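## Task

Pull the black key fob from the little wooden box's drawer, set it directly on the open tabletop touching nothing else, then close the drawer. The box must stay roughly where it is, turned the same way, and the second item must remain inside the drawer.

## Robot and tools

Robot: two arms, left_arm and right_arm, each on a tilted plate fixed to a shared metal frame behind them. For the clearance check, a plate and its half of the frame count as part of that arm. Calibrated bases in the scene frame: left_arm at (+0.048, +0.320, +0.317) m, quat_wxyz (+0.957, -0.123, +0.264, +0.004); right_arm at (+0.034, -0.209, +0.317) m, quat_wxyz (+0.957, +0.118, +0.266, +0.011). Joint ranges in rad, base to gripper: waist -2.618 to 3.054, shoulder 0 to 3.142, elbow 0 to 3.142 (straight at 2.901), wrist pitch and wrist yaw -1.571 to 1.571, wrist roll -2.094 to 2.094.

Scene frame: origin at table-top height, midway between the nominal bases; +x points out over the table, +z up, left_arm lies toward +y. Arm names do not match image left and right. Each gripper's fingers extend along its own +z and close along its own y. end_effector_position is the spot between the finger pads, just under 1 cm behind the tips. Reported positions and orientations can be a few centimetres off, worse at long reach; sag from weight and friction can leave the hand low, short or tilted, and tiny moves may not happen or may go sideways. Check each result and correct tilt.

Row format (shared by execute_actions and move): 16 numbers in one flat list covering both arms, always all 16 even if one arm is idle: left x, y, z, qw, qx, qy, qz, opening, then the same eight for right. x, y, z are an absolute target position in metres in the scene frame; the quaternion is an absolute orientation, w first. Opening runs -1 (closed, 0 mm) to +1 (open, about 87 mm); 0.5 is about 69 mm, 0 about 43 mm, -0.5 about 18 mm. To keep an arm still, resend its last reported pose and intended opening each time; reuse your own target quaternion rather than a drifted reading.

execute_actions, argument actions (a list holding zero or one item), optional cameras. Empty list: returns state plus pictures. One item with rows (1 to 15 rows) and steps (5 to 15, default 15): each row lasts one 1/30 s step, the last row repeats. A row is refused if any target lies over 0.6 m from that arm's last reported position along any gripper axis. One item with only steps (up to 300): a wait counted from the previous result. The result is read 5 steps before the action ends; those steps finish afterwards. Pictures come only with the empty list or when cameras names them.

move: target is one row or a list of up to 15 rows (no 0.6 m rule); speed in m/s, 0.002 to 0.5, default 0.25, one value or one per target, rotation capped at twice that in rad/s; blend in metres rounds corners for lists; blocking=false returns about 0.5 s after starting. Paths are straight lines that ignore obstacles and the other arm, last 0.5 to 10 s, and end together. Faster means more lag, overshoot and harder contact; aiming far past a contact presses harder. Route around an arm's own base, not near it. New openings in the first target go out at the start; openings in later targets are applied after the arms halt there. The result adds a move: line: done, off_target, moving, held or fault, plus limits (paced = pose clipped, held = steps withheld). done means within 10 mm and 2 degrees, not that contact exists.



Control: each step the command is clipped to within 100 mm and 20 degrees of the measured pose, then damped inverse kinematics drives the joints, favouring position. The simulation keeps running while you think. A held step keeps being retried.

Result lines: end_effector_position and end_effector_quat_wxyz per arm; grip_measured on the same scale as opening (can be off by about 1 mm); Joint positions with the gripper last on 0 closed to 1 open; Joint velocities, marked within noise when still; Joint torques in joint order, positive toward larger angles, first three wrapping at ±28 N m; Hand target, the pose now being driven to. To grip, command about 0.04 below grip_measured at first contact for full force (about 20 N per pad). MOTOR HOT appears near 75 °C; at 90 °C an OVER-TEMPERATURE FAULT folds that arm for good. Long holds, stretched arms and pushing at unreachable poses heat motors.

Cameras: cam_high and cam_low fixed, two wrist cameras, each 672x504; calibration matrices are given for projection, with small errors.

Avoid: dropping the item or releasing it while moving, knocking the box so it shifts or turns, pulling the drawer fully out or spilling the other item, anything leaving the table, collisions between the arms, slams and hard presses, and arm stops. Brief external tugs on held parts may occur.

Each tool is called after ">>>" by a JSON object that holds its "method" and its "body", one argument or row to a line.

## Session

>>> {"method": "execute_actions", "body": {
  "actions": [],
  "cameras": ["all"]
}}

Scene clock: 0.00 s of 6000.00 s.
left_arm: end_effector_position=(+0.0998, +0.1270, +0.2928) grip_measured=+1.000 end_effector_quat_wxyz=(-0.035, +0.687, +0.534, -0.491) | right_arm: end_effector_position=(+0.4542, -0.2631, +0.1802) grip_measured=+1.000 end_effector_quat_wxyz=(+0.210, +0.029, +0.971, -0.113)
Joint positions: left_arm=[-0.98 1.552 0.577 -0.527 0.448 0.878 1] | right_arm=[0.037 1.58 0.906 0.109 0.457 -0.116 1]
Joint velocities: within noise
Joint torques (N m): no reading
Motor temperatures (°C): left_arm=[26 35 37 31 25 28 24] | right_arm=[25 31 31 31 29 29 29]
Heat: left arm: 37 °C; right arm: 31 °C.
Hand target: left_arm +0.1015, +0.1262, +0.2930; -0.032, +0.687, +0.535, -0.491 | right_arm +0.4606, -0.2645, +0.1858; +0.220, +0.033, +0.968, -0.113

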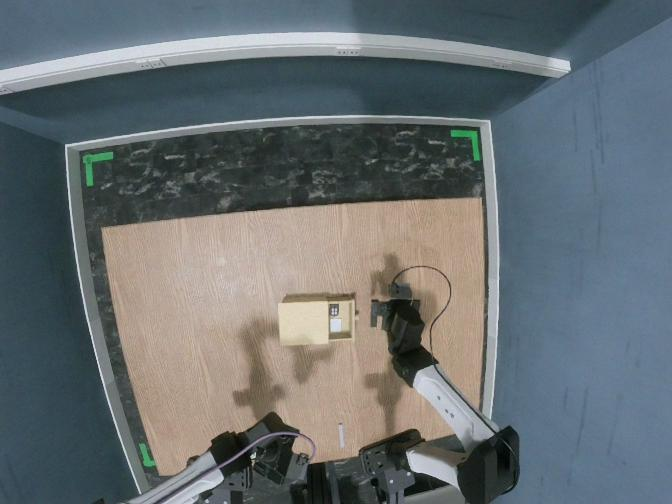

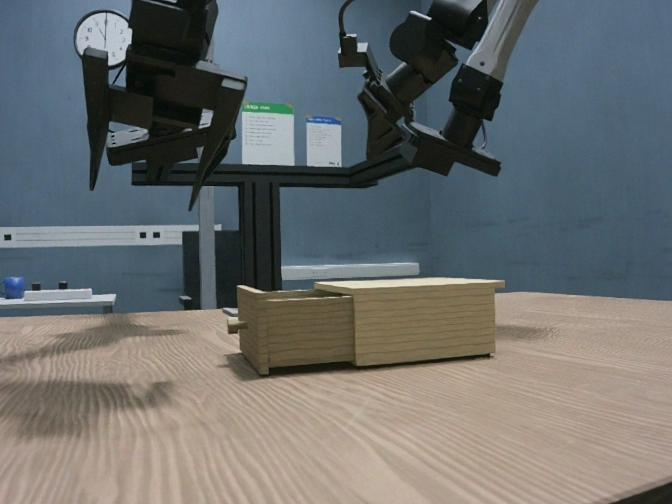

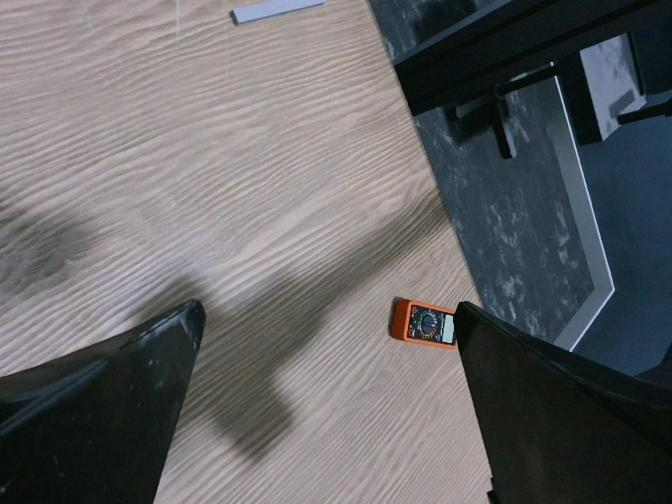

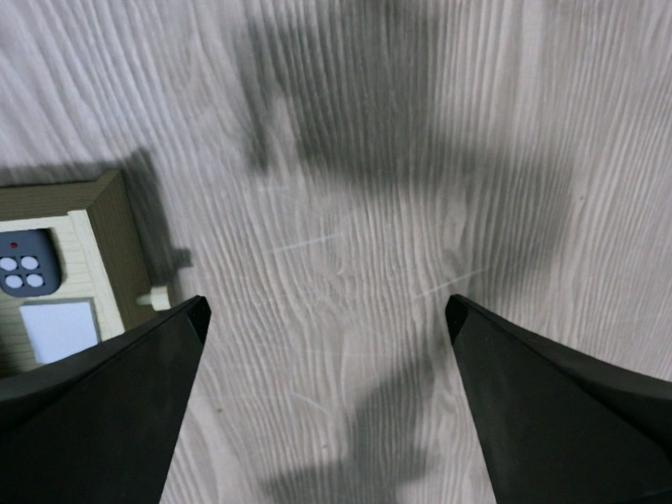

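>>> {"method": "zoom_image", "body": {
  "camera": "cam_high",
  "region": [270, 280, 370, 355]
}}

>>> {"method": "zoom_image", "body": {
  "camera": "cam_right_wrist",
  "region": [0, 150, 220, 400]
}}

Scaled by 5.040 from the camera's 672x504 image, which has a finer 960x720 frame.

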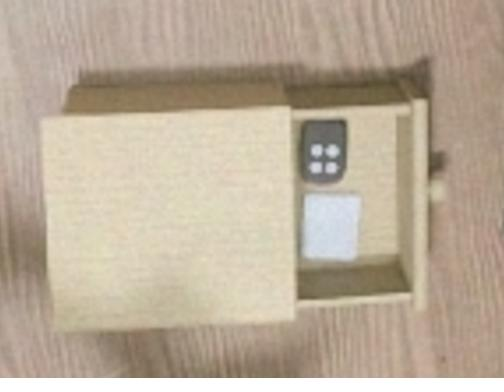

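Scaled by 2.016 from the camera's 672x504 image, which has a finer 960x720 frame.

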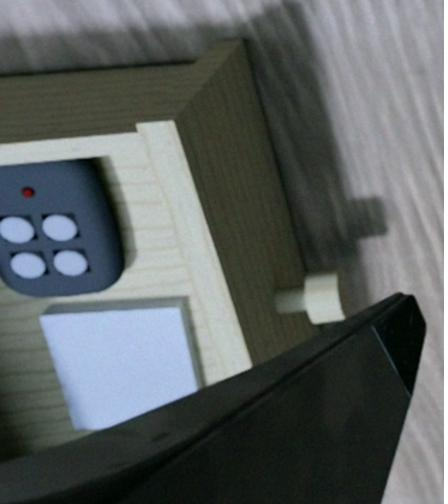

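>>> {"method": "move", "body": {
  "target": [0.0998, 0.1270, 0.2928, -0.035, 0.687, 0.534, -0.491, 1, 0.430, -0.125, 0.150, 0, 0, 0.9763, 0.2164, 0.6],
  "speed": 0.25
}}

Scene clock: 4.73 s of 6000.00 s.
left_arm: end_effector_position=(+0.0998, +0.1270, +0.2928) grip_measured=+1.000 end_effector_quat_wxyz=(-0.035, +0.687, +0.534, -0.491) | right_arm: end_effector_position=(+0.4300, -0.1332, +0.1513) grip_measured=+0.600 end_effector_quat_wxyz=(+0.007, +0.002, +0.978, +0.207)
Joint positions: left_arm=[-0.98 1.552 0.577 -0.527 0.448 0.878 1] | right_arm=[0.058 1.879 1.299 -0.437 -0.152 0.012 0.8]
Joint velocities: within noise
Joint torques (N m): left_arm=[-3.22 -4.1 3.82 0.44 0.54 0.2] | right_arm=[4.36 -7.46 6.87 0.06 -0.32 -0.11]
Motor temperatures (°C): left_arm=[26 36 38 31 25 28 24] | right_arm=[25 32 32 31 29 29 29]
Heat: left arm: 38 °C; right arm: 32 °C.
Hand target: left_arm +0.0999, +0.1270, +0.2928; -0.035, +0.687, +0.534, -0.491 | right_arm +0.4298, -0.1251, +0.1501; +0.000, +0.000, +0.976, +0.216
Off the commanded pose: left_arm 0.000 m, 0 deg | right_arm 0.008 m, 1 deg.
Kept back: nothing.
move: done
camera_calibration:
cam_right_wrist: T_world_to_cam=[[0.0196035, -0.913561, -0.40623, -0.0704894], [-0.649785, -0.32044, 0.689274, 0.152156], [-0.759866, 0.25045, -0.599899, 0.587327], [0, 0, 0, 1]] pos_world=[0.54654, -0.162736, 0.218826]

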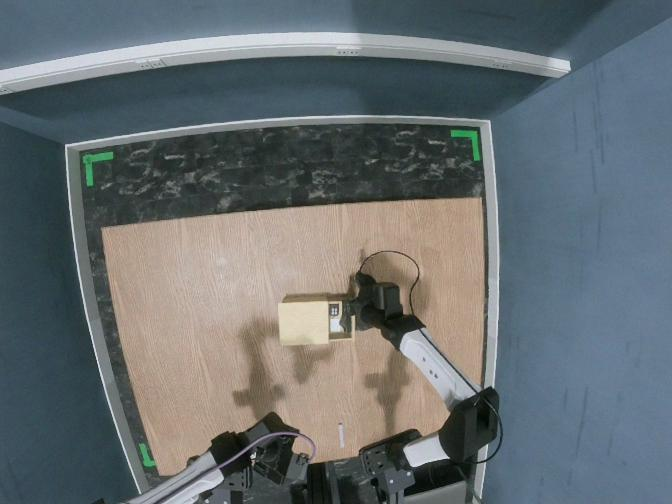

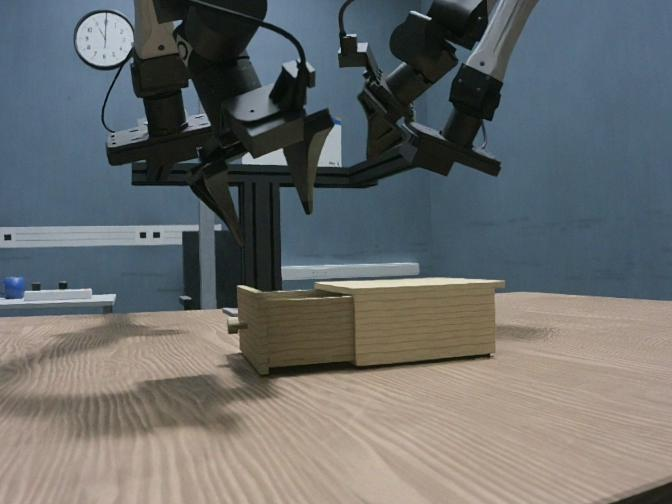

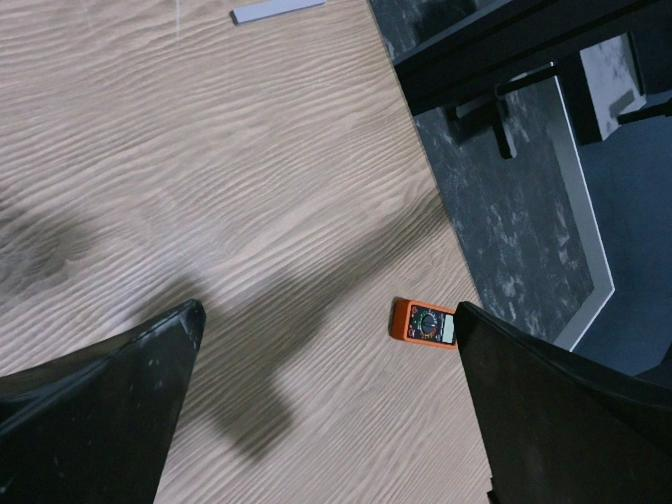

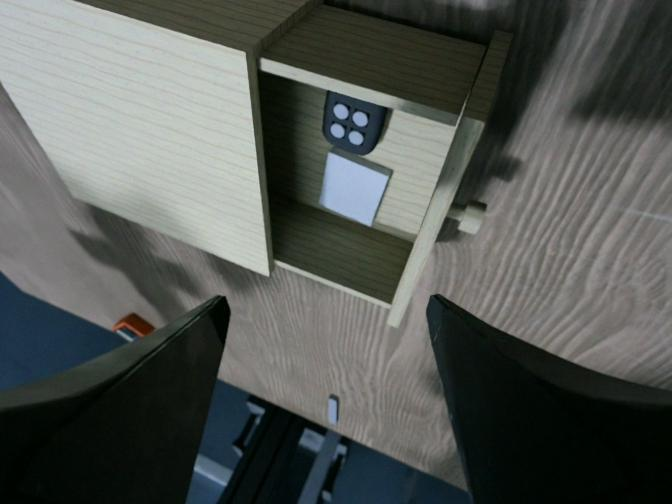

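>>> {"method": "zoom_image", "body": {
  "camera": "cam_low",
  "region": [140, 60, 380, 260]
}}

>>> {"method": "zoom_image", "body": {
  "camera": "cam_right_wrist",
  "region": [230, 20, 530, 340]
}}

Scaled by 2.100 from the camera's 672x504 image, which has a finer 960x720 frame.

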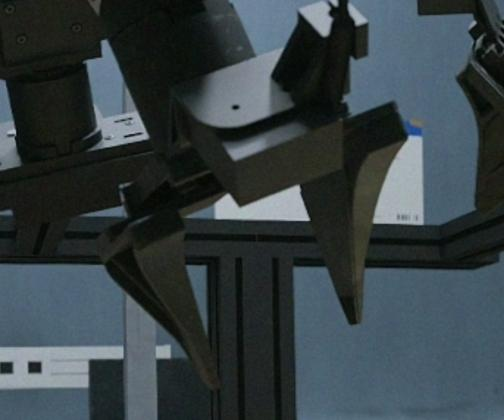

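Scaled by 1.575 from the camera's 672x504 image, which has a finer 960x720 frame.

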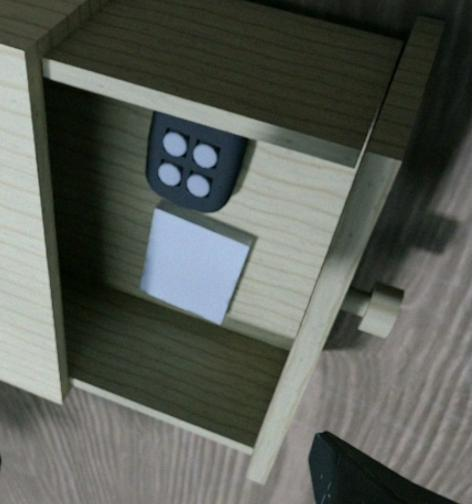

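>>> {"method": "move", "body": {
  "target": [
    [0.0998, 0.1270, 0.2928, -0.035, 0.687, 0.534, -0.491, 1, 0.400, -0.118, 0.110, 0, 0, 0.9945, -0.1045, -1],
    [0.0998, 0.1270, 0.2928, -0.035, 0.687, 0.534, -0.491, 1, 0.400, -0.118, 0.055, 0, 0, 0.9945, -0.1045, -1]
  ],
  "speed": [0.3, 0.12],
  "blend": [0.02, 0]
}}

Scene clock: 12.70 s of 6000.00 s.
left_arm: end_effector_position=(+0.0998, +0.1270, +0.2928) grip_measured=+1.000 end_effector_quat_wxyz=(-0.035, +0.687, +0.534, -0.491) | right_arm: end_effector_position=(+0.3959, -0.1145, +0.0612) grip_measured=-0.973 end_effector_quat_wxyz=(-0.004, -0.002, +0.995, -0.098)
Joint positions: left_arm=[-0.98 1.552 0.577 -0.527 0.448 0.878 1] | right_arm=[0.298 2.238 1.392 -0.324 0.568 0.255 0.013]
Joint velocities: within noise
Joint torques (N m): left_arm=[-3.18 -4.11 3.81 0.44 0.53 0.19] | right_arm=[4.31 -7.62 4.97 0.23 0.23 -0.24]
Motor temperatures (°C): left_arm=[26 36 38 31 25 28 24] | right_arm=[26 33 32 31 29 29 29]
Heat: left arm: 38 °C; right arm: 33 °C.
Hand target: left_arm +0.0999, +0.1270, +0.2928; -0.035, +0.687, +0.534, -0.491 | right_arm +0.3998, -0.1182, +0.0551; +0.000, +0.000, +0.995, -0.105
Off the commanded pose: left_arm 0.000 m, 0 deg | right_arm 0.008 m, 1 deg.
Kept back: nothing.
move: done
camera_calibration:
cam_right_wrist: T_world_to_cam=[[0.0252837, -0.980784, 0.193453, -0.135916], [-0.631505, 0.134344, 0.763644, 0.238385], [-0.774959, -0.141475, -0.615973, 0.464733], [0, 0, 0, 1]] pos_world=[0.514127, -0.0995821, 0.130515]

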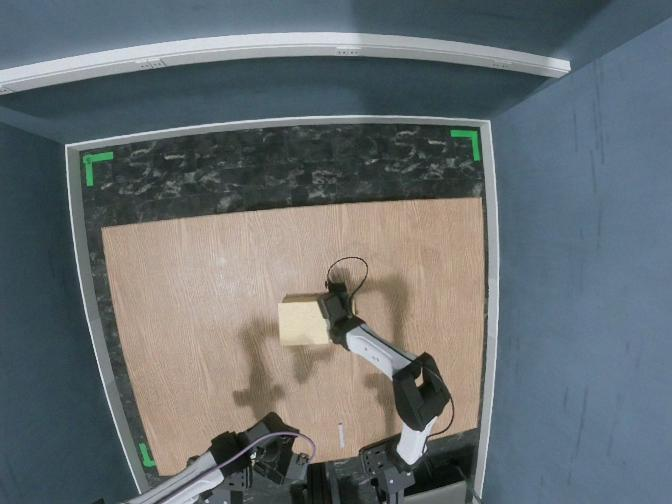

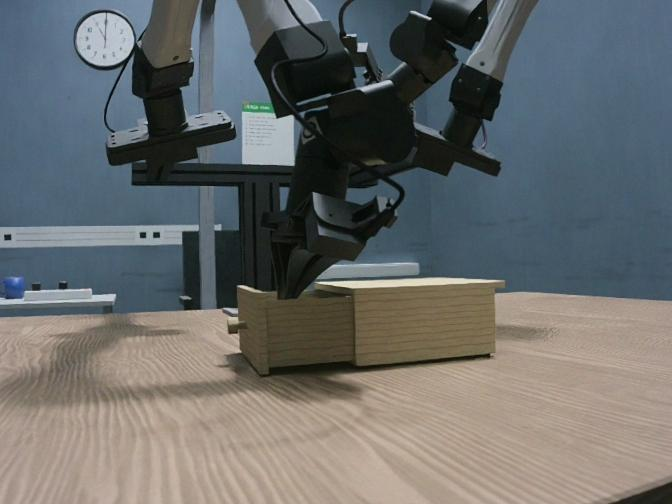

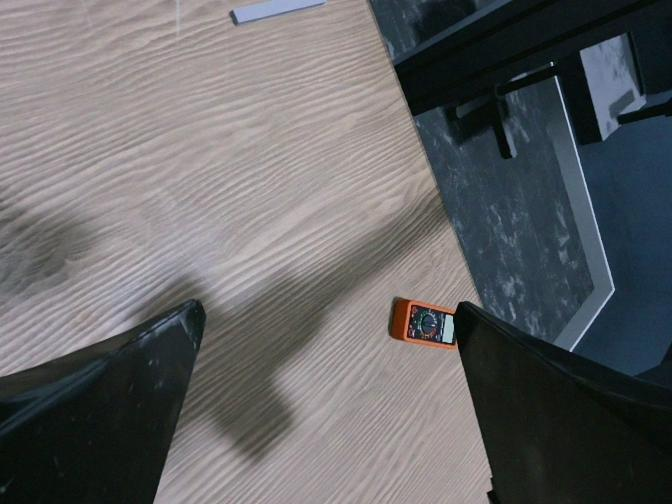

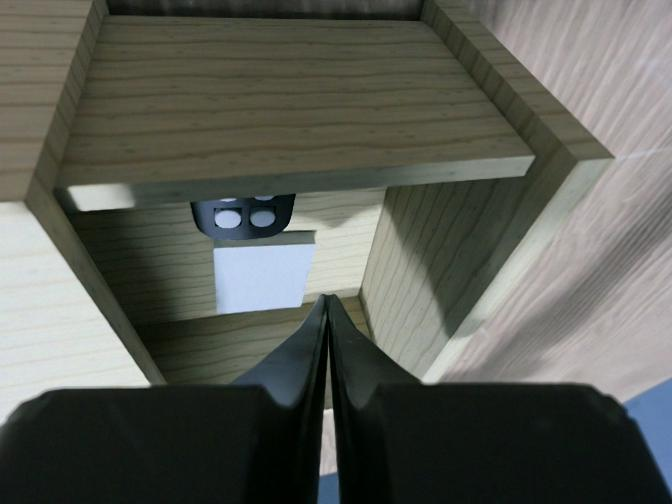

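>>> {"method": "move", "body": {
  "target": [
    [0.0998, 0.1270, 0.2928, -0.035, 0.687, 0.534, -0.491, 1, 0.402, -0.124, 0.041, 0, 0, 0.9945, -0.1045, -1],
    [0.0998, 0.1270, 0.2928, -0.035, 0.687, 0.534, -0.491, 1, 0.402, -0.172, 0.041, 0, 0, 0.9945, -0.1045, -1]
  ],
  "speed": [0.1, 0.07],
  "blend": [0.008, 0]
}}

Scene clock: 14.23 s of 6000.00 s.
left_arm: end_effector_position=(+0.0998, +0.1270, +0.2928) grip_measured=+1.000 end_effector_quat_wxyz=(-0.035, +0.687, +0.534, -0.491) | right_arm: end_effector_position=(+0.3904, -0.1529, +0.0321) grip_measured=-0.973 end_effector_quat_wxyz=(-0.013, -0.005, +0.996, -0.088)
Joint positions: left_arm=[-0.98 1.552 0.577 -0.527 0.448 0.878 1] | right_arm=[0.183 2.261 1.346 -0.207 0.498 0.134 0.013]
Joint velocities: within noise
Joint torques (N m): left_arm=[-3.18 -4.1 3.81 0.43 0.53 0.19] | right_arm=[1.96 -12.08 1.8 0.14 0.36 -0.36]
Motor temperatures (°C): left_arm=[26 36 38 31 25 28 24] | right_arm=[26 34 32 31 29 29 29]
Heat: left arm: 38 °C; right arm: 34 °C.
Hand target: left_arm +0.0999, +0.1270, +0.2928; -0.035, +0.687, +0.534, -0.491 | right_arm +0.4016, -0.1716, +0.0408; -0.001, +0.000, +0.994, -0.105
Off the commanded pose: left_arm 0.000 m, 0 deg | right_arm 0.024 m, 2 deg.
Kept back: nothing.
move: off_target (right_arm); blend cut to 0.0078 m at target 1
camera_calibration:
cam_right_wrist: T_world_to_cam=[[0.0321679, -0.984367, 0.173169, -0.170352], [-0.618073, 0.116567, 0.77743, 0.253853], [-0.785462, -0.132039, -0.604661, 0.442311], [0, 0, 0, 1]] pos_world=[0.509798, -0.138878, 0.099595]

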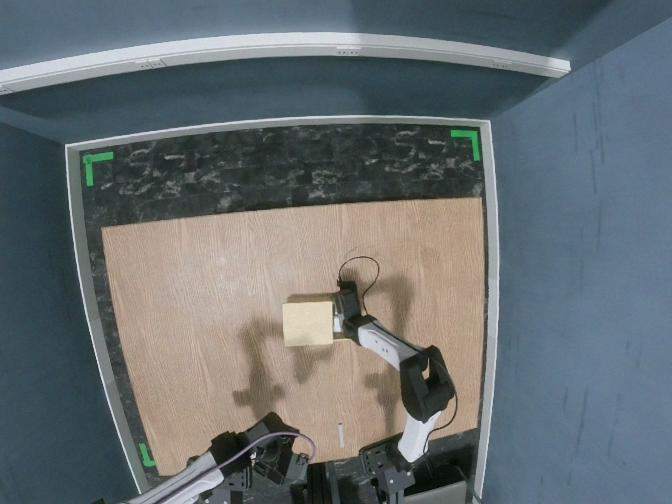

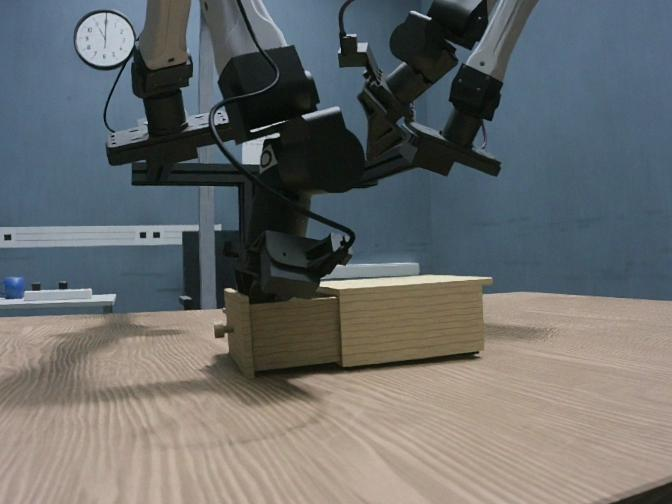

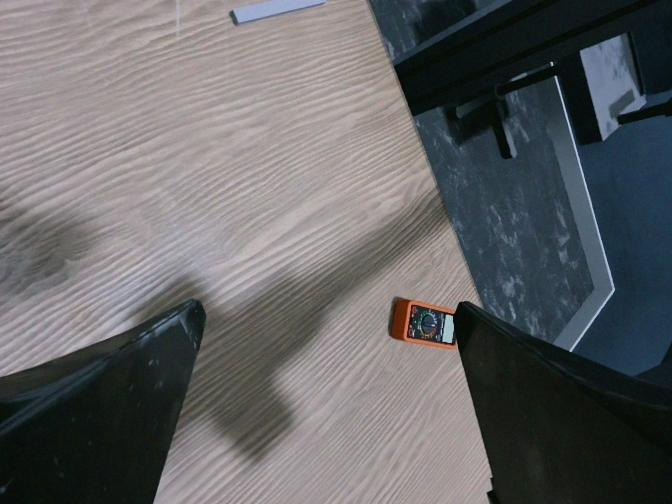

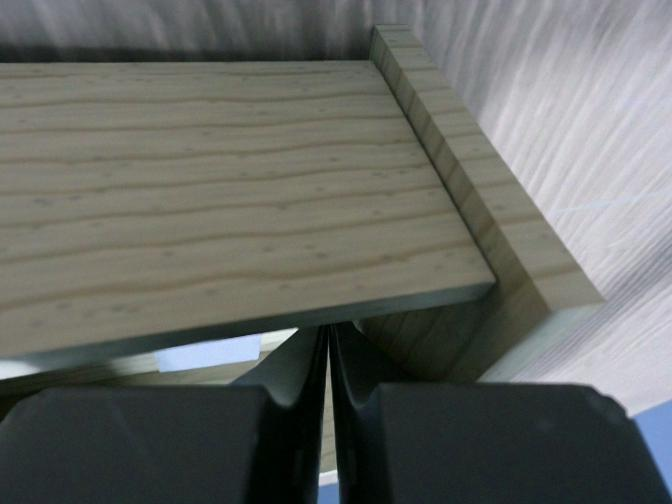

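>>> {"method": "zoom_image", "body": {
  "camera": "cam_right_wrist",
  "region": [150, 280, 510, 500]
}}

>>> {"method": "zoom_image", "body": {
  "camera": "cam_low",
  "region": [180, 200, 380, 390]
}}

Scaled by 1.400 from the camera's 672x504 image, which has a finer 960x720 frame.

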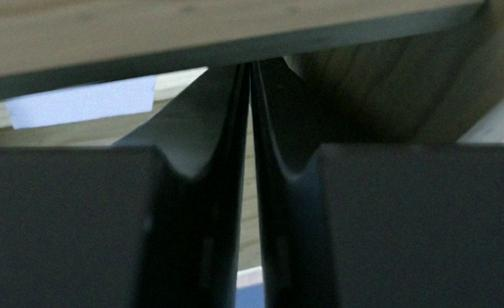

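Scaled by 2.520 from the camera's 672x504 image, which has a finer 960x720 frame.

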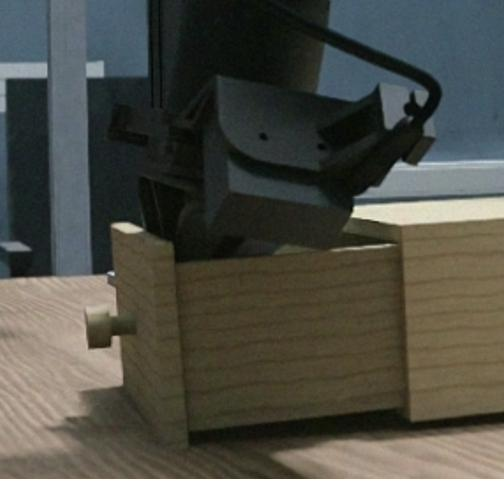

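>>> {"method": "move", "body": {
  "target": [
    [0.0998, 0.1270, 0.2928, -0.035, 0.687, 0.534, -0.491, 1, 0.395, -0.138, 0.115, 0, 0, 0.9945, -0.1045, -1],
    [0.0998, 0.1270, 0.2928, -0.035, 0.687, 0.534, -0.491, 1, 0.425, -0.135, 0.170, 0, 0.7071, 0.7071, 0, -1]
  ],
  "speed": [0.2, 0.5],
  "blend": [0.02, 0]
}}

Scene clock: 22.30 s of 6000.00 s.
left_arm: end_effector_position=(+0.0998, +0.1270, +0.2928) grip_measured=+1.000 end_effector_quat_wxyz=(-0.035, +0.687, +0.534, -0.491) | right_arm: end_effector_position=(+0.4140, -0.1314, +0.1590) grip_measured=-0.974 end_effector_quat_wxyz=(-0.012, +0.696, +0.718, -0.018)
Joint positions: left_arm=[-0.98 1.552 0.577 -0.527 0.448 0.878 1] | right_arm=[0.174 1.758 1.106 -0.46 0.326 1.667 0.013]
Joint velocities: within noise
Joint torques (N m): left_arm=[-3.23 -4.08 3.84 0.44 0.54 0.18] | right_arm=[2.65 -10.99 3.52 0.12 -0.01 -0.02]
Motor temperatures (°C): left_arm=[26 37 38 30 25 28 24] | right_arm=[26 37 32 31 28 29 29]
Heat: left arm: 38 °C; right arm: 37 °C.
Hand target: left_arm +0.0999, +0.1270, +0.2928; -0.035, +0.687, +0.534, -0.491 | right_arm +0.4249, -0.1350, +0.1699; +0.000, +0.707, +0.707, +0.000
Off the commanded pose: left_arm 0.000 m, 0 deg | right_arm 0.016 m, 3 deg.
Kept back: nothing.
move: off_target (right_arm)
camera_calibration:
cam_right_wrist: T_world_to_cam=[[-0.99778, -0.0521996, 0.0413517, 0.397854], [-0.00205047, 0.644739, 0.7644, -0.0162825], [-0.0665624, 0.762618, -0.643415, 0.366477], [0, 0, 0, 1]] pos_world=[0.421331, -0.248216, 0.231791]

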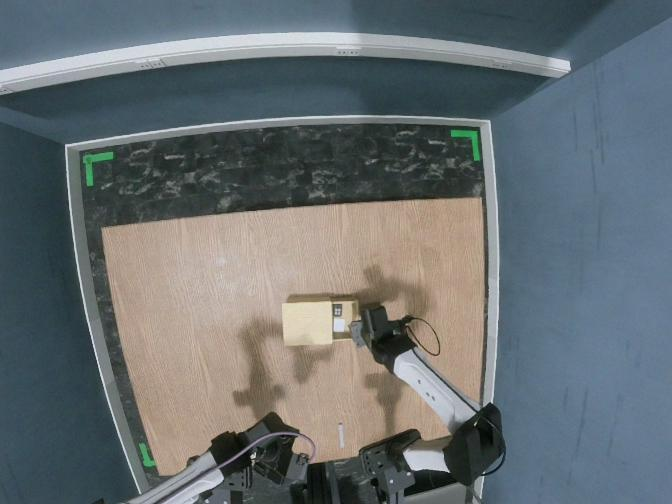

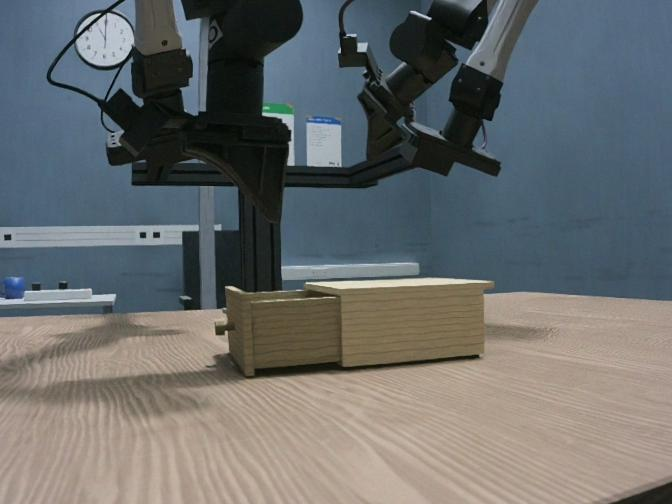

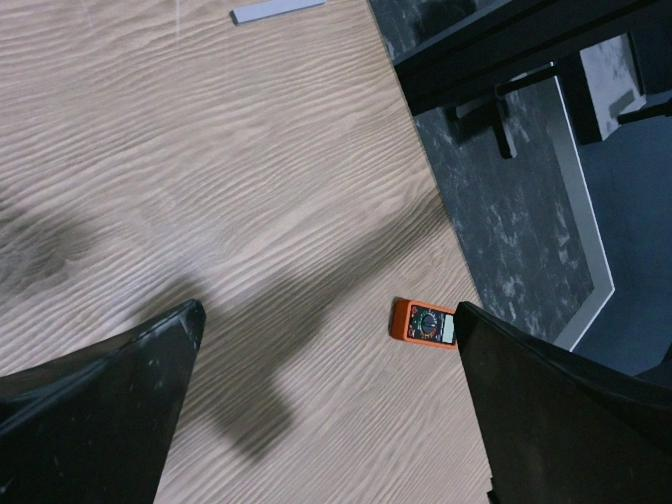

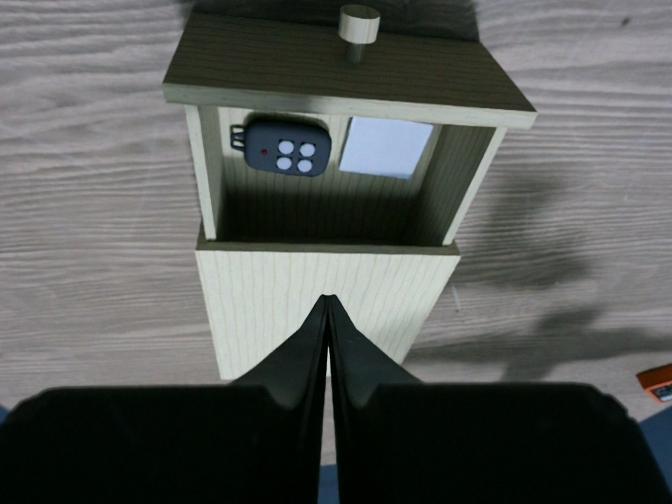

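>>> {"method": "move", "body": {
  "target": [
    [0.0998, 0.1270, 0.2928, -0.035, 0.687, 0.534, -0.491, 1, 0.420, -0.095, 0.095, -0.0923, 0.7010, 0.7010, 0.0923, -1],
    [0.0998, 0.1270, 0.2928, -0.035, 0.687, 0.534, -0.491, 1, 0.420, -0.082, 0.055, -0.0923, 0.7010, 0.7010, 0.0923, -1]
  ],
  "speed": [0.2, 0.1],
  "blend": [0.02, 0]
}}

Scene clock: 28.47 s of 6000.00 s.
left_arm: end_effector_position=(+0.0998, +0.1270, +0.2928) grip_measured=+1.000 end_effector_quat_wxyz=(-0.035, +0.687, +0.534, -0.491) | right_arm: end_effector_position=(+0.4138, -0.0831, +0.0594) grip_measured=-0.974 end_effector_quat_wxyz=(-0.095, +0.701, +0.702, +0.082)
Joint positions: left_arm=[-0.98 1.552 0.577 -0.527 0.448 0.878 1] | right_arm=[0.091 2.125 1.154 -0.083 0.031 1.61 0.013]
Joint velocities: within noise
Joint torques (N m): left_arm=[-3.19 -4.1 3.78 0.43 0.55 0.2] | right_arm=[2.97 -6.9 4.04 0.34 -0.23 -0.21]
Motor temperatures (°C): left_arm=[27 37 39 30 25 28 24] | right_arm=[26 38 32 31 28 29 29]
Heat: left arm: 39 °C; right arm: 38 °C.
Hand target: left_arm +0.0999, +0.1270, +0.2928; -0.035, +0.687, +0.534, -0.491 | right_arm +0.4198, -0.0822, +0.0552; -0.092, +0.701, +0.701, +0.092
Off the commanded pose: left_arm 0.000 m, 0 deg | right_arm 0.008 m, 1 deg.
Kept back: nothing.
move: done
camera_calibration:
cam_right_wrist: T_world_to_cam=[[-0.999684, -0.02228, 0.0116017, 0.409383], [0.000951295, 0.427946, 0.903804, 0.00118711], [-0.0251017, 0.90353, -0.42779, 0.2473], [0, 0, 0, 1]] pos_world=[0.41546, -0.21483, 0.09997]

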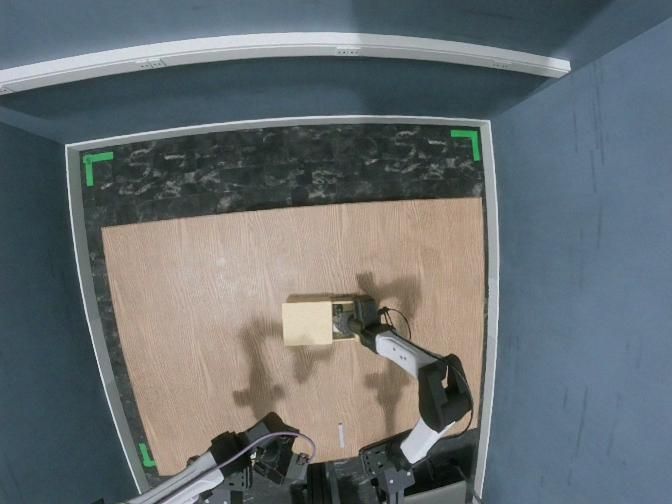

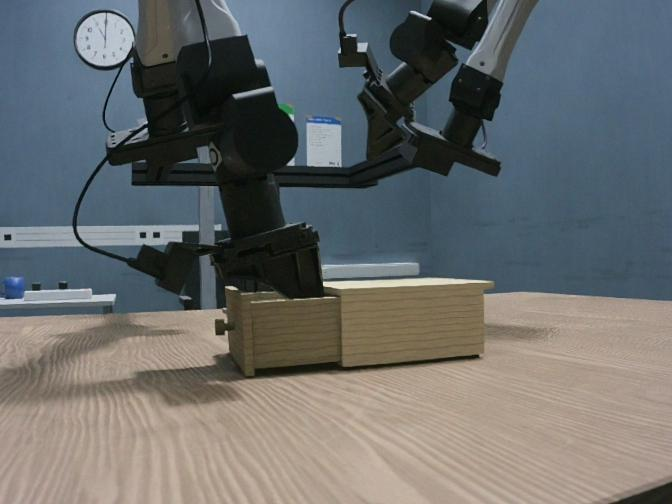

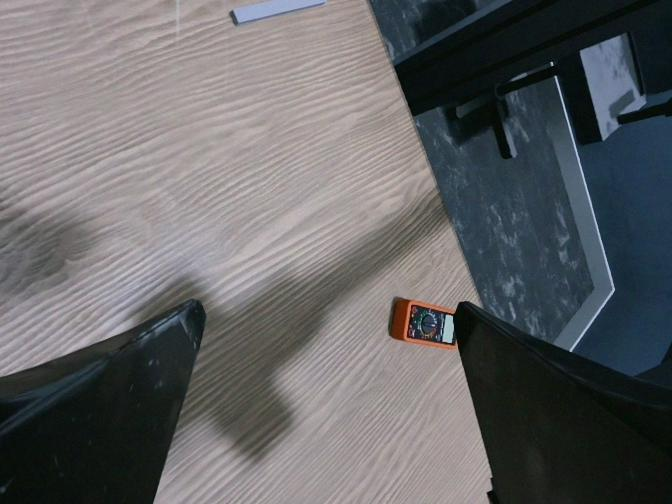

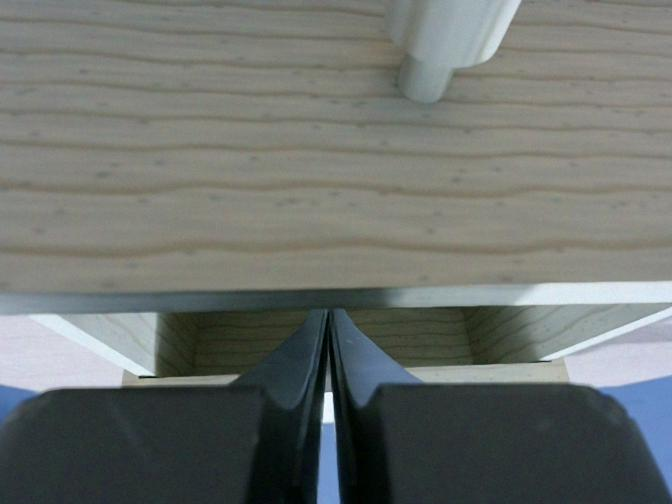

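>>> {"method": "move", "body": {
  "target": [
    [0.0998, 0.1270, 0.2928, -0.035, 0.687, 0.534, -0.491, 1, 0.418, -0.070, 0.030, -0.0739, 0.7032, 0.7032, 0.0739, -1],
    [0.0998, 0.1270, 0.2928, -0.035, 0.687, 0.534, -0.491, 1, 0.418, -0.112, 0.030, 0.0739, 0.7032, 0.7032, -0.0739, -1],
    [0.0998, 0.1270, 0.2928, -0.035, 0.687, 0.534, -0.491, 1, 0.418, -0.112, 0.09, 0.0739, 0.7032, 0.7032, -0.0739, -1],
    [0.0998, 0.1270, 0.2928, -0.035, 0.687, 0.534, -0.491, 1, 0.425, -0.125, 0.160, 0, 0.7071, 0.7071, 0, -1]
  ],
  "speed": [0.08, 0.1, 0.2, 0.3],
  "blend": [0, 0, 0.03, 0]
}}

Scene clock: 33.23 s of 6000.00 s.
left_arm: end_effector_position=(+0.0998, +0.1270, +0.2928) grip_measured=+1.000 end_effector_quat_wxyz=(-0.035, +0.687, +0.534, -0.491) | right_arm: end_effector_position=(+0.4245, -0.1203, +0.1534) grip_measured=-0.974 end_effector_quat_wxyz=(+0.001, +0.707, +0.707, -0.003)
Joint positions: left_arm=[-0.98 1.552 0.577 -0.527 0.448 0.878 1] | right_arm=[0.197 1.786 1.11 -0.401 0.338 1.706 0.013]
Joint velocities: within noise
Joint torques (N m): left_arm=[-3.21 -4.1 3.78 0.44 0.54 0.19] | right_arm=[2.44 -9.87 3.73 -0.03 0 -0.19]
Motor temperatures (°C): left_arm=[27 37 39 30 25 28 24] | right_arm=[26 38 32 30 28 29 29]
Heat: left arm: 39 °C; right arm: 38 °C.
Hand target: left_arm +0.0999, +0.1270, +0.2928; -0.035, +0.687, +0.534, -0.491 | right_arm +0.4249, -0.1248, +0.1598; +0.000, +0.707, +0.707, +0.000
Off the commanded pose: left_arm 0.000 m, 0 deg | right_arm 0.008 m, 0 deg.
Kept back: nothing.
move: done
camera_calibration:
cam_right_wrist: T_world_to_cam=[[-0.999773, -0.0212806, 0.00103798, 0.419925], [-0.0128802, 0.642489, 0.766187, -0.0151074], [-0.0169718, 0.766, -0.642617, 0.334414], [0, 0, 0, 1]] pos_world=[0.42531, -0.237518, 0.226039]

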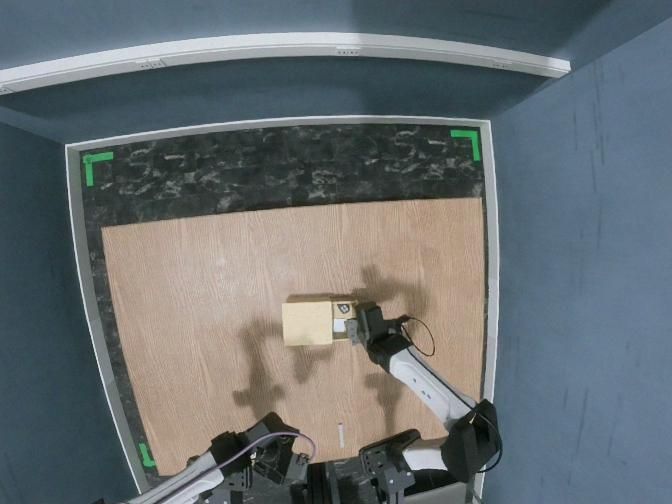

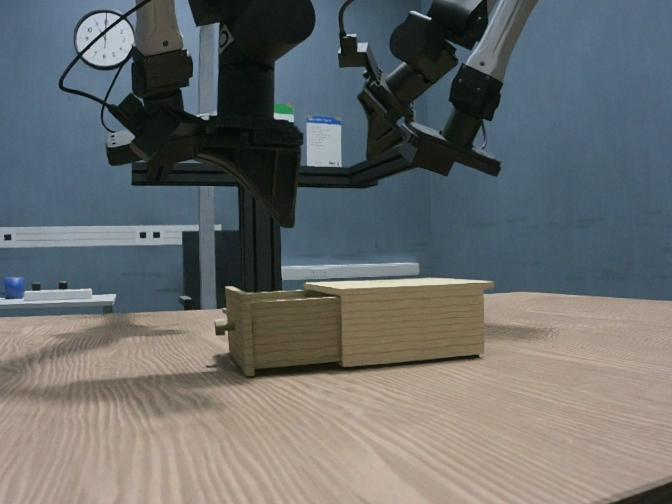

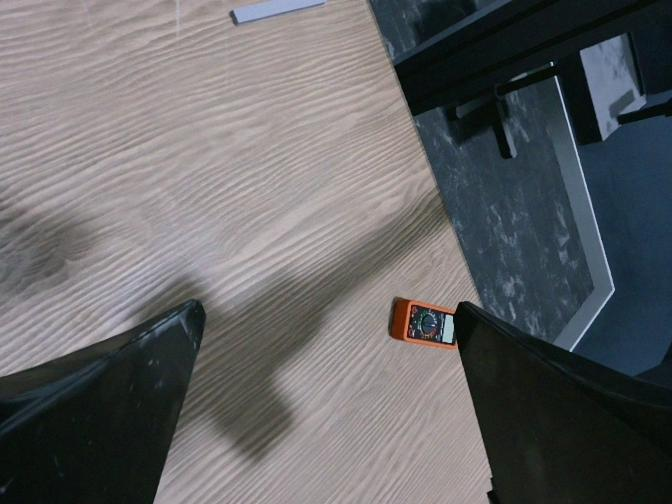

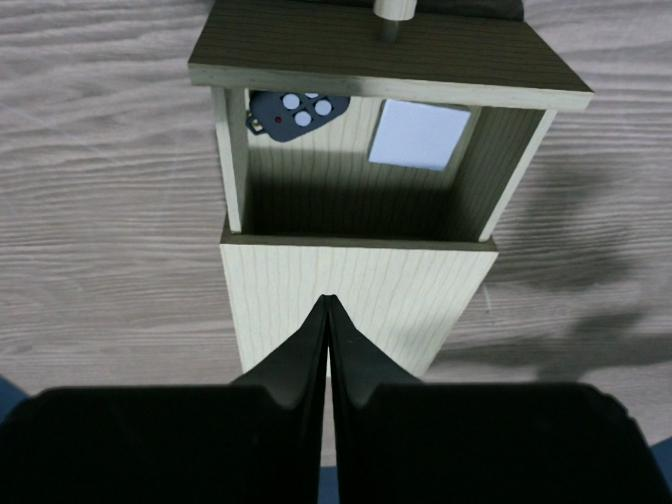

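>>> {"method": "move", "body": {
  "target": [
    [0.0998, 0.1270, 0.2928, -0.035, 0.687, 0.534, -0.491, 1, 0.455, -0.135, 0.11, 0.2303, 0.6942, 0.6686, -0.1349, -1],
    [0.0998, 0.1270, 0.2928, -0.035, 0.687, 0.534, -0.491, 1, 0.457, -0.137, 0.062, 0.2303, 0.6942, 0.6686, -0.1349, -1]
  ],
  "speed": [0.3, 0.1],
  "blend": [0.01, 0]
}}

Scene clock: 37.47 s of 6000.00 s.
left_arm: end_effector_position=(+0.0998, +0.1270, +0.2928) grip_measured=+1.000 end_effector_quat_wxyz=(-0.035, +0.687, +0.534, -0.491) | right_arm: end_effector_position=(+0.4540, -0.1332, +0.0674) grip_measured=-0.974 end_effector_quat_wxyz=(+0.225, +0.694, +0.671, -0.131)
Joint positions: left_arm=[-0.98 1.552 0.577 -0.527 0.448 0.878 1] | right_arm=[0.3 2.191 1.306 -0.218 0.907 1.834 0.013]
Joint velocities: within noise
Joint torques (N m): left_arm=[-3.21 -4.08 3.84 0.44 0.55 0.2] | right_arm=[3.92 -7.16 4.74 0.24 0.42 -0.27]
Motor temperatures (°C): left_arm=[27 37 39 30 25 28 24] | right_arm=[26 38 32 30 28 29 29]
Heat: left arm: 39 °C; right arm: 38 °C.
Hand target: left_arm +0.0999, +0.1270, +0.2928; -0.035, +0.687, +0.534, -0.491 | right_arm +0.4568, -0.1371, +0.0621; +0.230, +0.694, +0.668, -0.135
Off the commanded pose: left_arm 0.000 m, 0 deg | right_arm 0.007 m, 1 deg.
Kept back: nothing.
move: done
camera_calibration:
cam_right_wrist: T_world_to_cam=[[-0.991694, -0.0201002, -0.127038, 0.454374], [-0.0643363, 0.932787, 0.35464, 0.149284], [0.111371, 0.359867, -0.926333, 0.196229], [0, 0, 0, 1]] pos_world=[0.438351, -0.200734, 0.186554]

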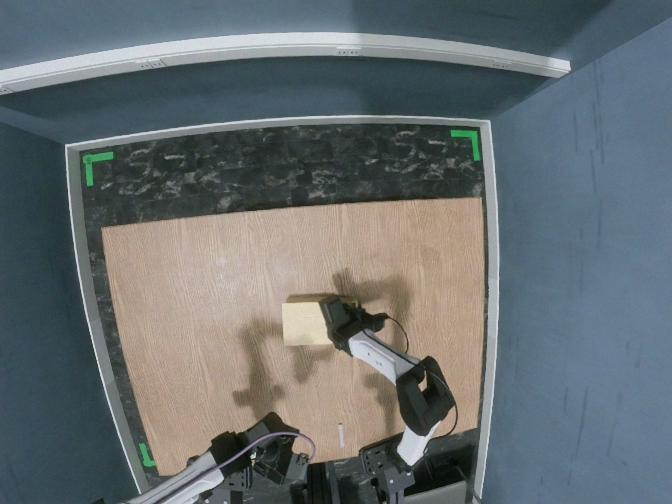

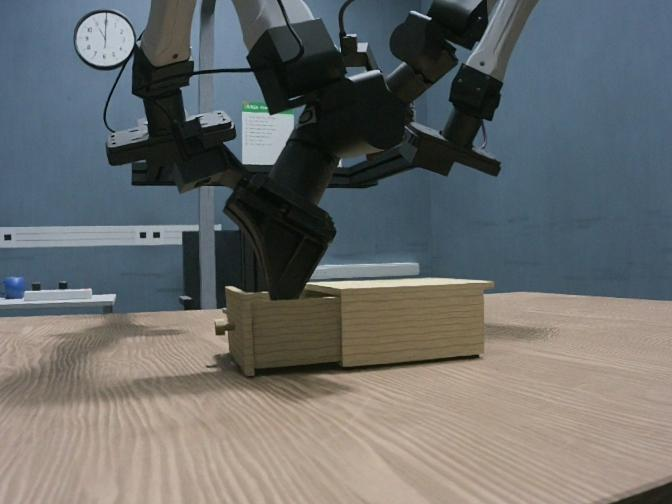

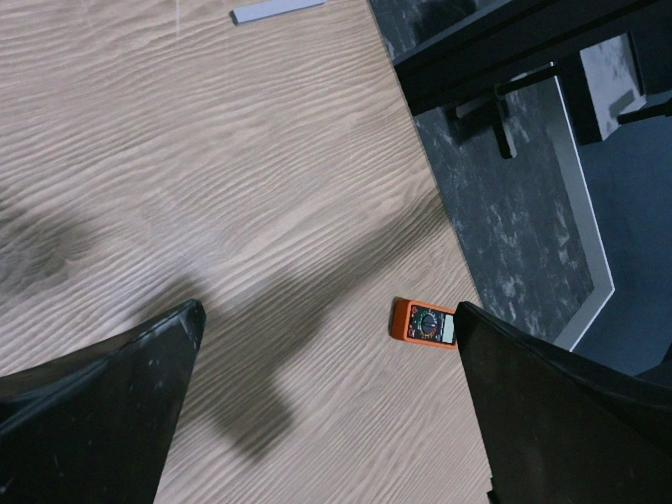

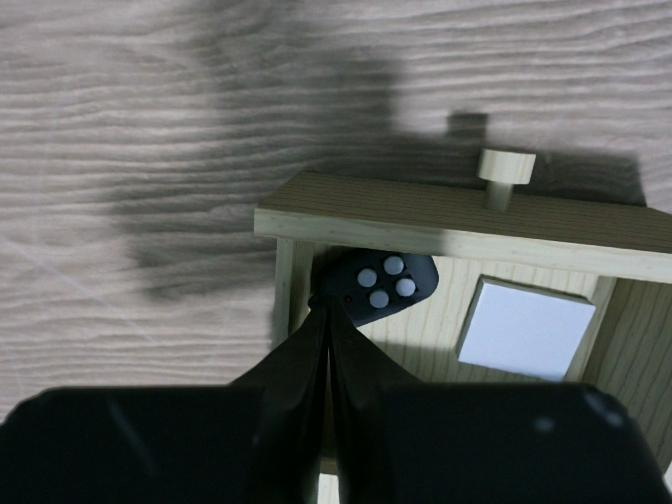

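>>> {"method": "move", "body": {
  "target": [
    [0.0998, 0.1270, 0.2928, -0.035, 0.687, 0.534, -0.491, 1, 0.459, -0.140, 0.027, 0.2303, 0.6942, 0.6686, -0.1349, -1],
    [0.0998, 0.1270, 0.2928, -0.035, 0.687, 0.534, -0.491, 1, 0.446, -0.101, 0.029, 0.0494, 0.7054, 0.7054, 0.0494, -1],
    [0.0998, 0.1270, 0.2928, -0.035, 0.687, 0.534, -0.491, 1, 0.446, -0.105, 0.09, 0.0923, 0.7010, 0.7010, -0.0923, -1],
    [0.0998, 0.1270, 0.2928, -0.035, 0.687, 0.534, -0.491, 1, 0.425, -0.125, 0.125, 0.0923, 0.7010, 0.7010, -0.0923, 0]
  ],
  "speed": [0.08, 0.12, 0.2, 0.25],
  "blend": [0, 0, 0.03, 0]
}}

Scene clock: 43.40 s of 6000.00 s.
left_arm: end_effector_position=(+0.0998, +0.1270, +0.2928) grip_measured=+1.000 end_effector_quat_wxyz=(-0.035, +0.687, +0.534, -0.491) | right_arm: end_effector_position=(+0.4201, -0.1240, +0.1133) grip_measured=+0.000 end_effector_quat_wxyz=(+0.084, +0.698, +0.704, -0.098)
Joint positions: left_arm=[-0.98 1.552 0.577 -0.527 0.448 0.878 1] | right_arm=[0.271 1.968 1.196 -0.412 0.615 1.808 0.5]
Joint velocities: within noise
Joint torques (N m): left_arm=[-3.19 -4.07 3.84 0.43 0.55 0.19] | right_arm=[5.11 -10.91 2.93 -0.2 0.34 -0.07]
Motor temperatures (°C): left_arm=[27 37 39 30 25 28 24] | right_arm=[26 38 31 30 28 29 29]
Heat: left arm: 39 °C; right arm: 38 °C.
Hand target: left_arm +0.0999, +0.1270, +0.2928; -0.035, +0.687, +0.534, -0.491 | right_arm +0.4250, -0.1250, +0.1246; +0.092, +0.701, +0.701, -0.092
Off the commanded pose: left_arm 0.000 m, 0 deg | right_arm 0.013 m, 1 deg.
Kept back: nothing.
move: off_target (right_arm); blend cut to 0.0227 m at target 3; target 4's new opening was sent with right_arm's hand 0.013 m and 1 deg from that target
camera_calibration:
cam_right_wrist: T_world_to_cam=[[-0.999366, -0.0255915, 0.0247375, 0.41209], [-0.0064187, 0.813193, 0.581958, 0.0573008], [-0.0350095, 0.581431, -0.812842, 0.315312], [0, 0, 0, 1]] pos_world=[0.423236, -0.219383, 0.212759]

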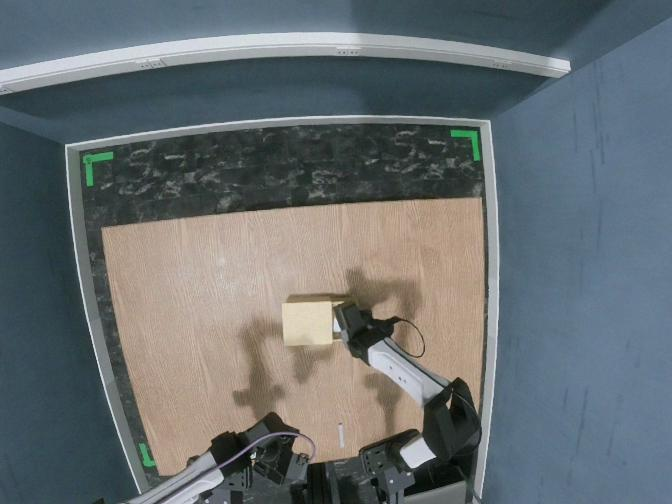

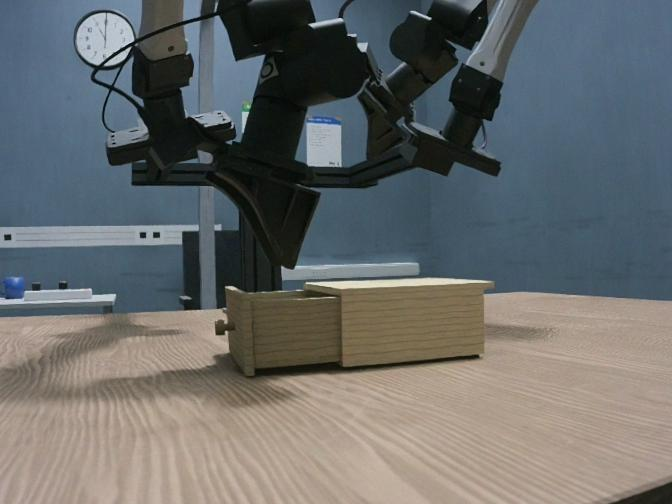

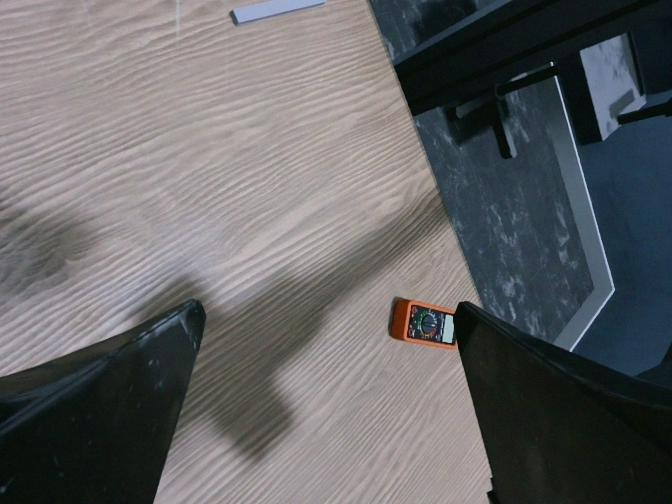

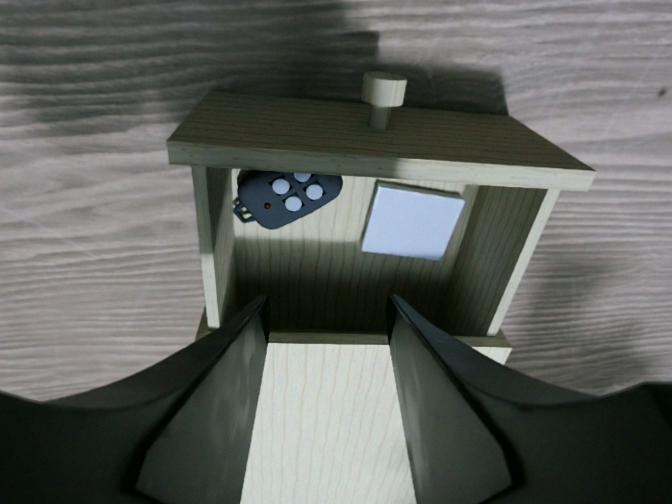

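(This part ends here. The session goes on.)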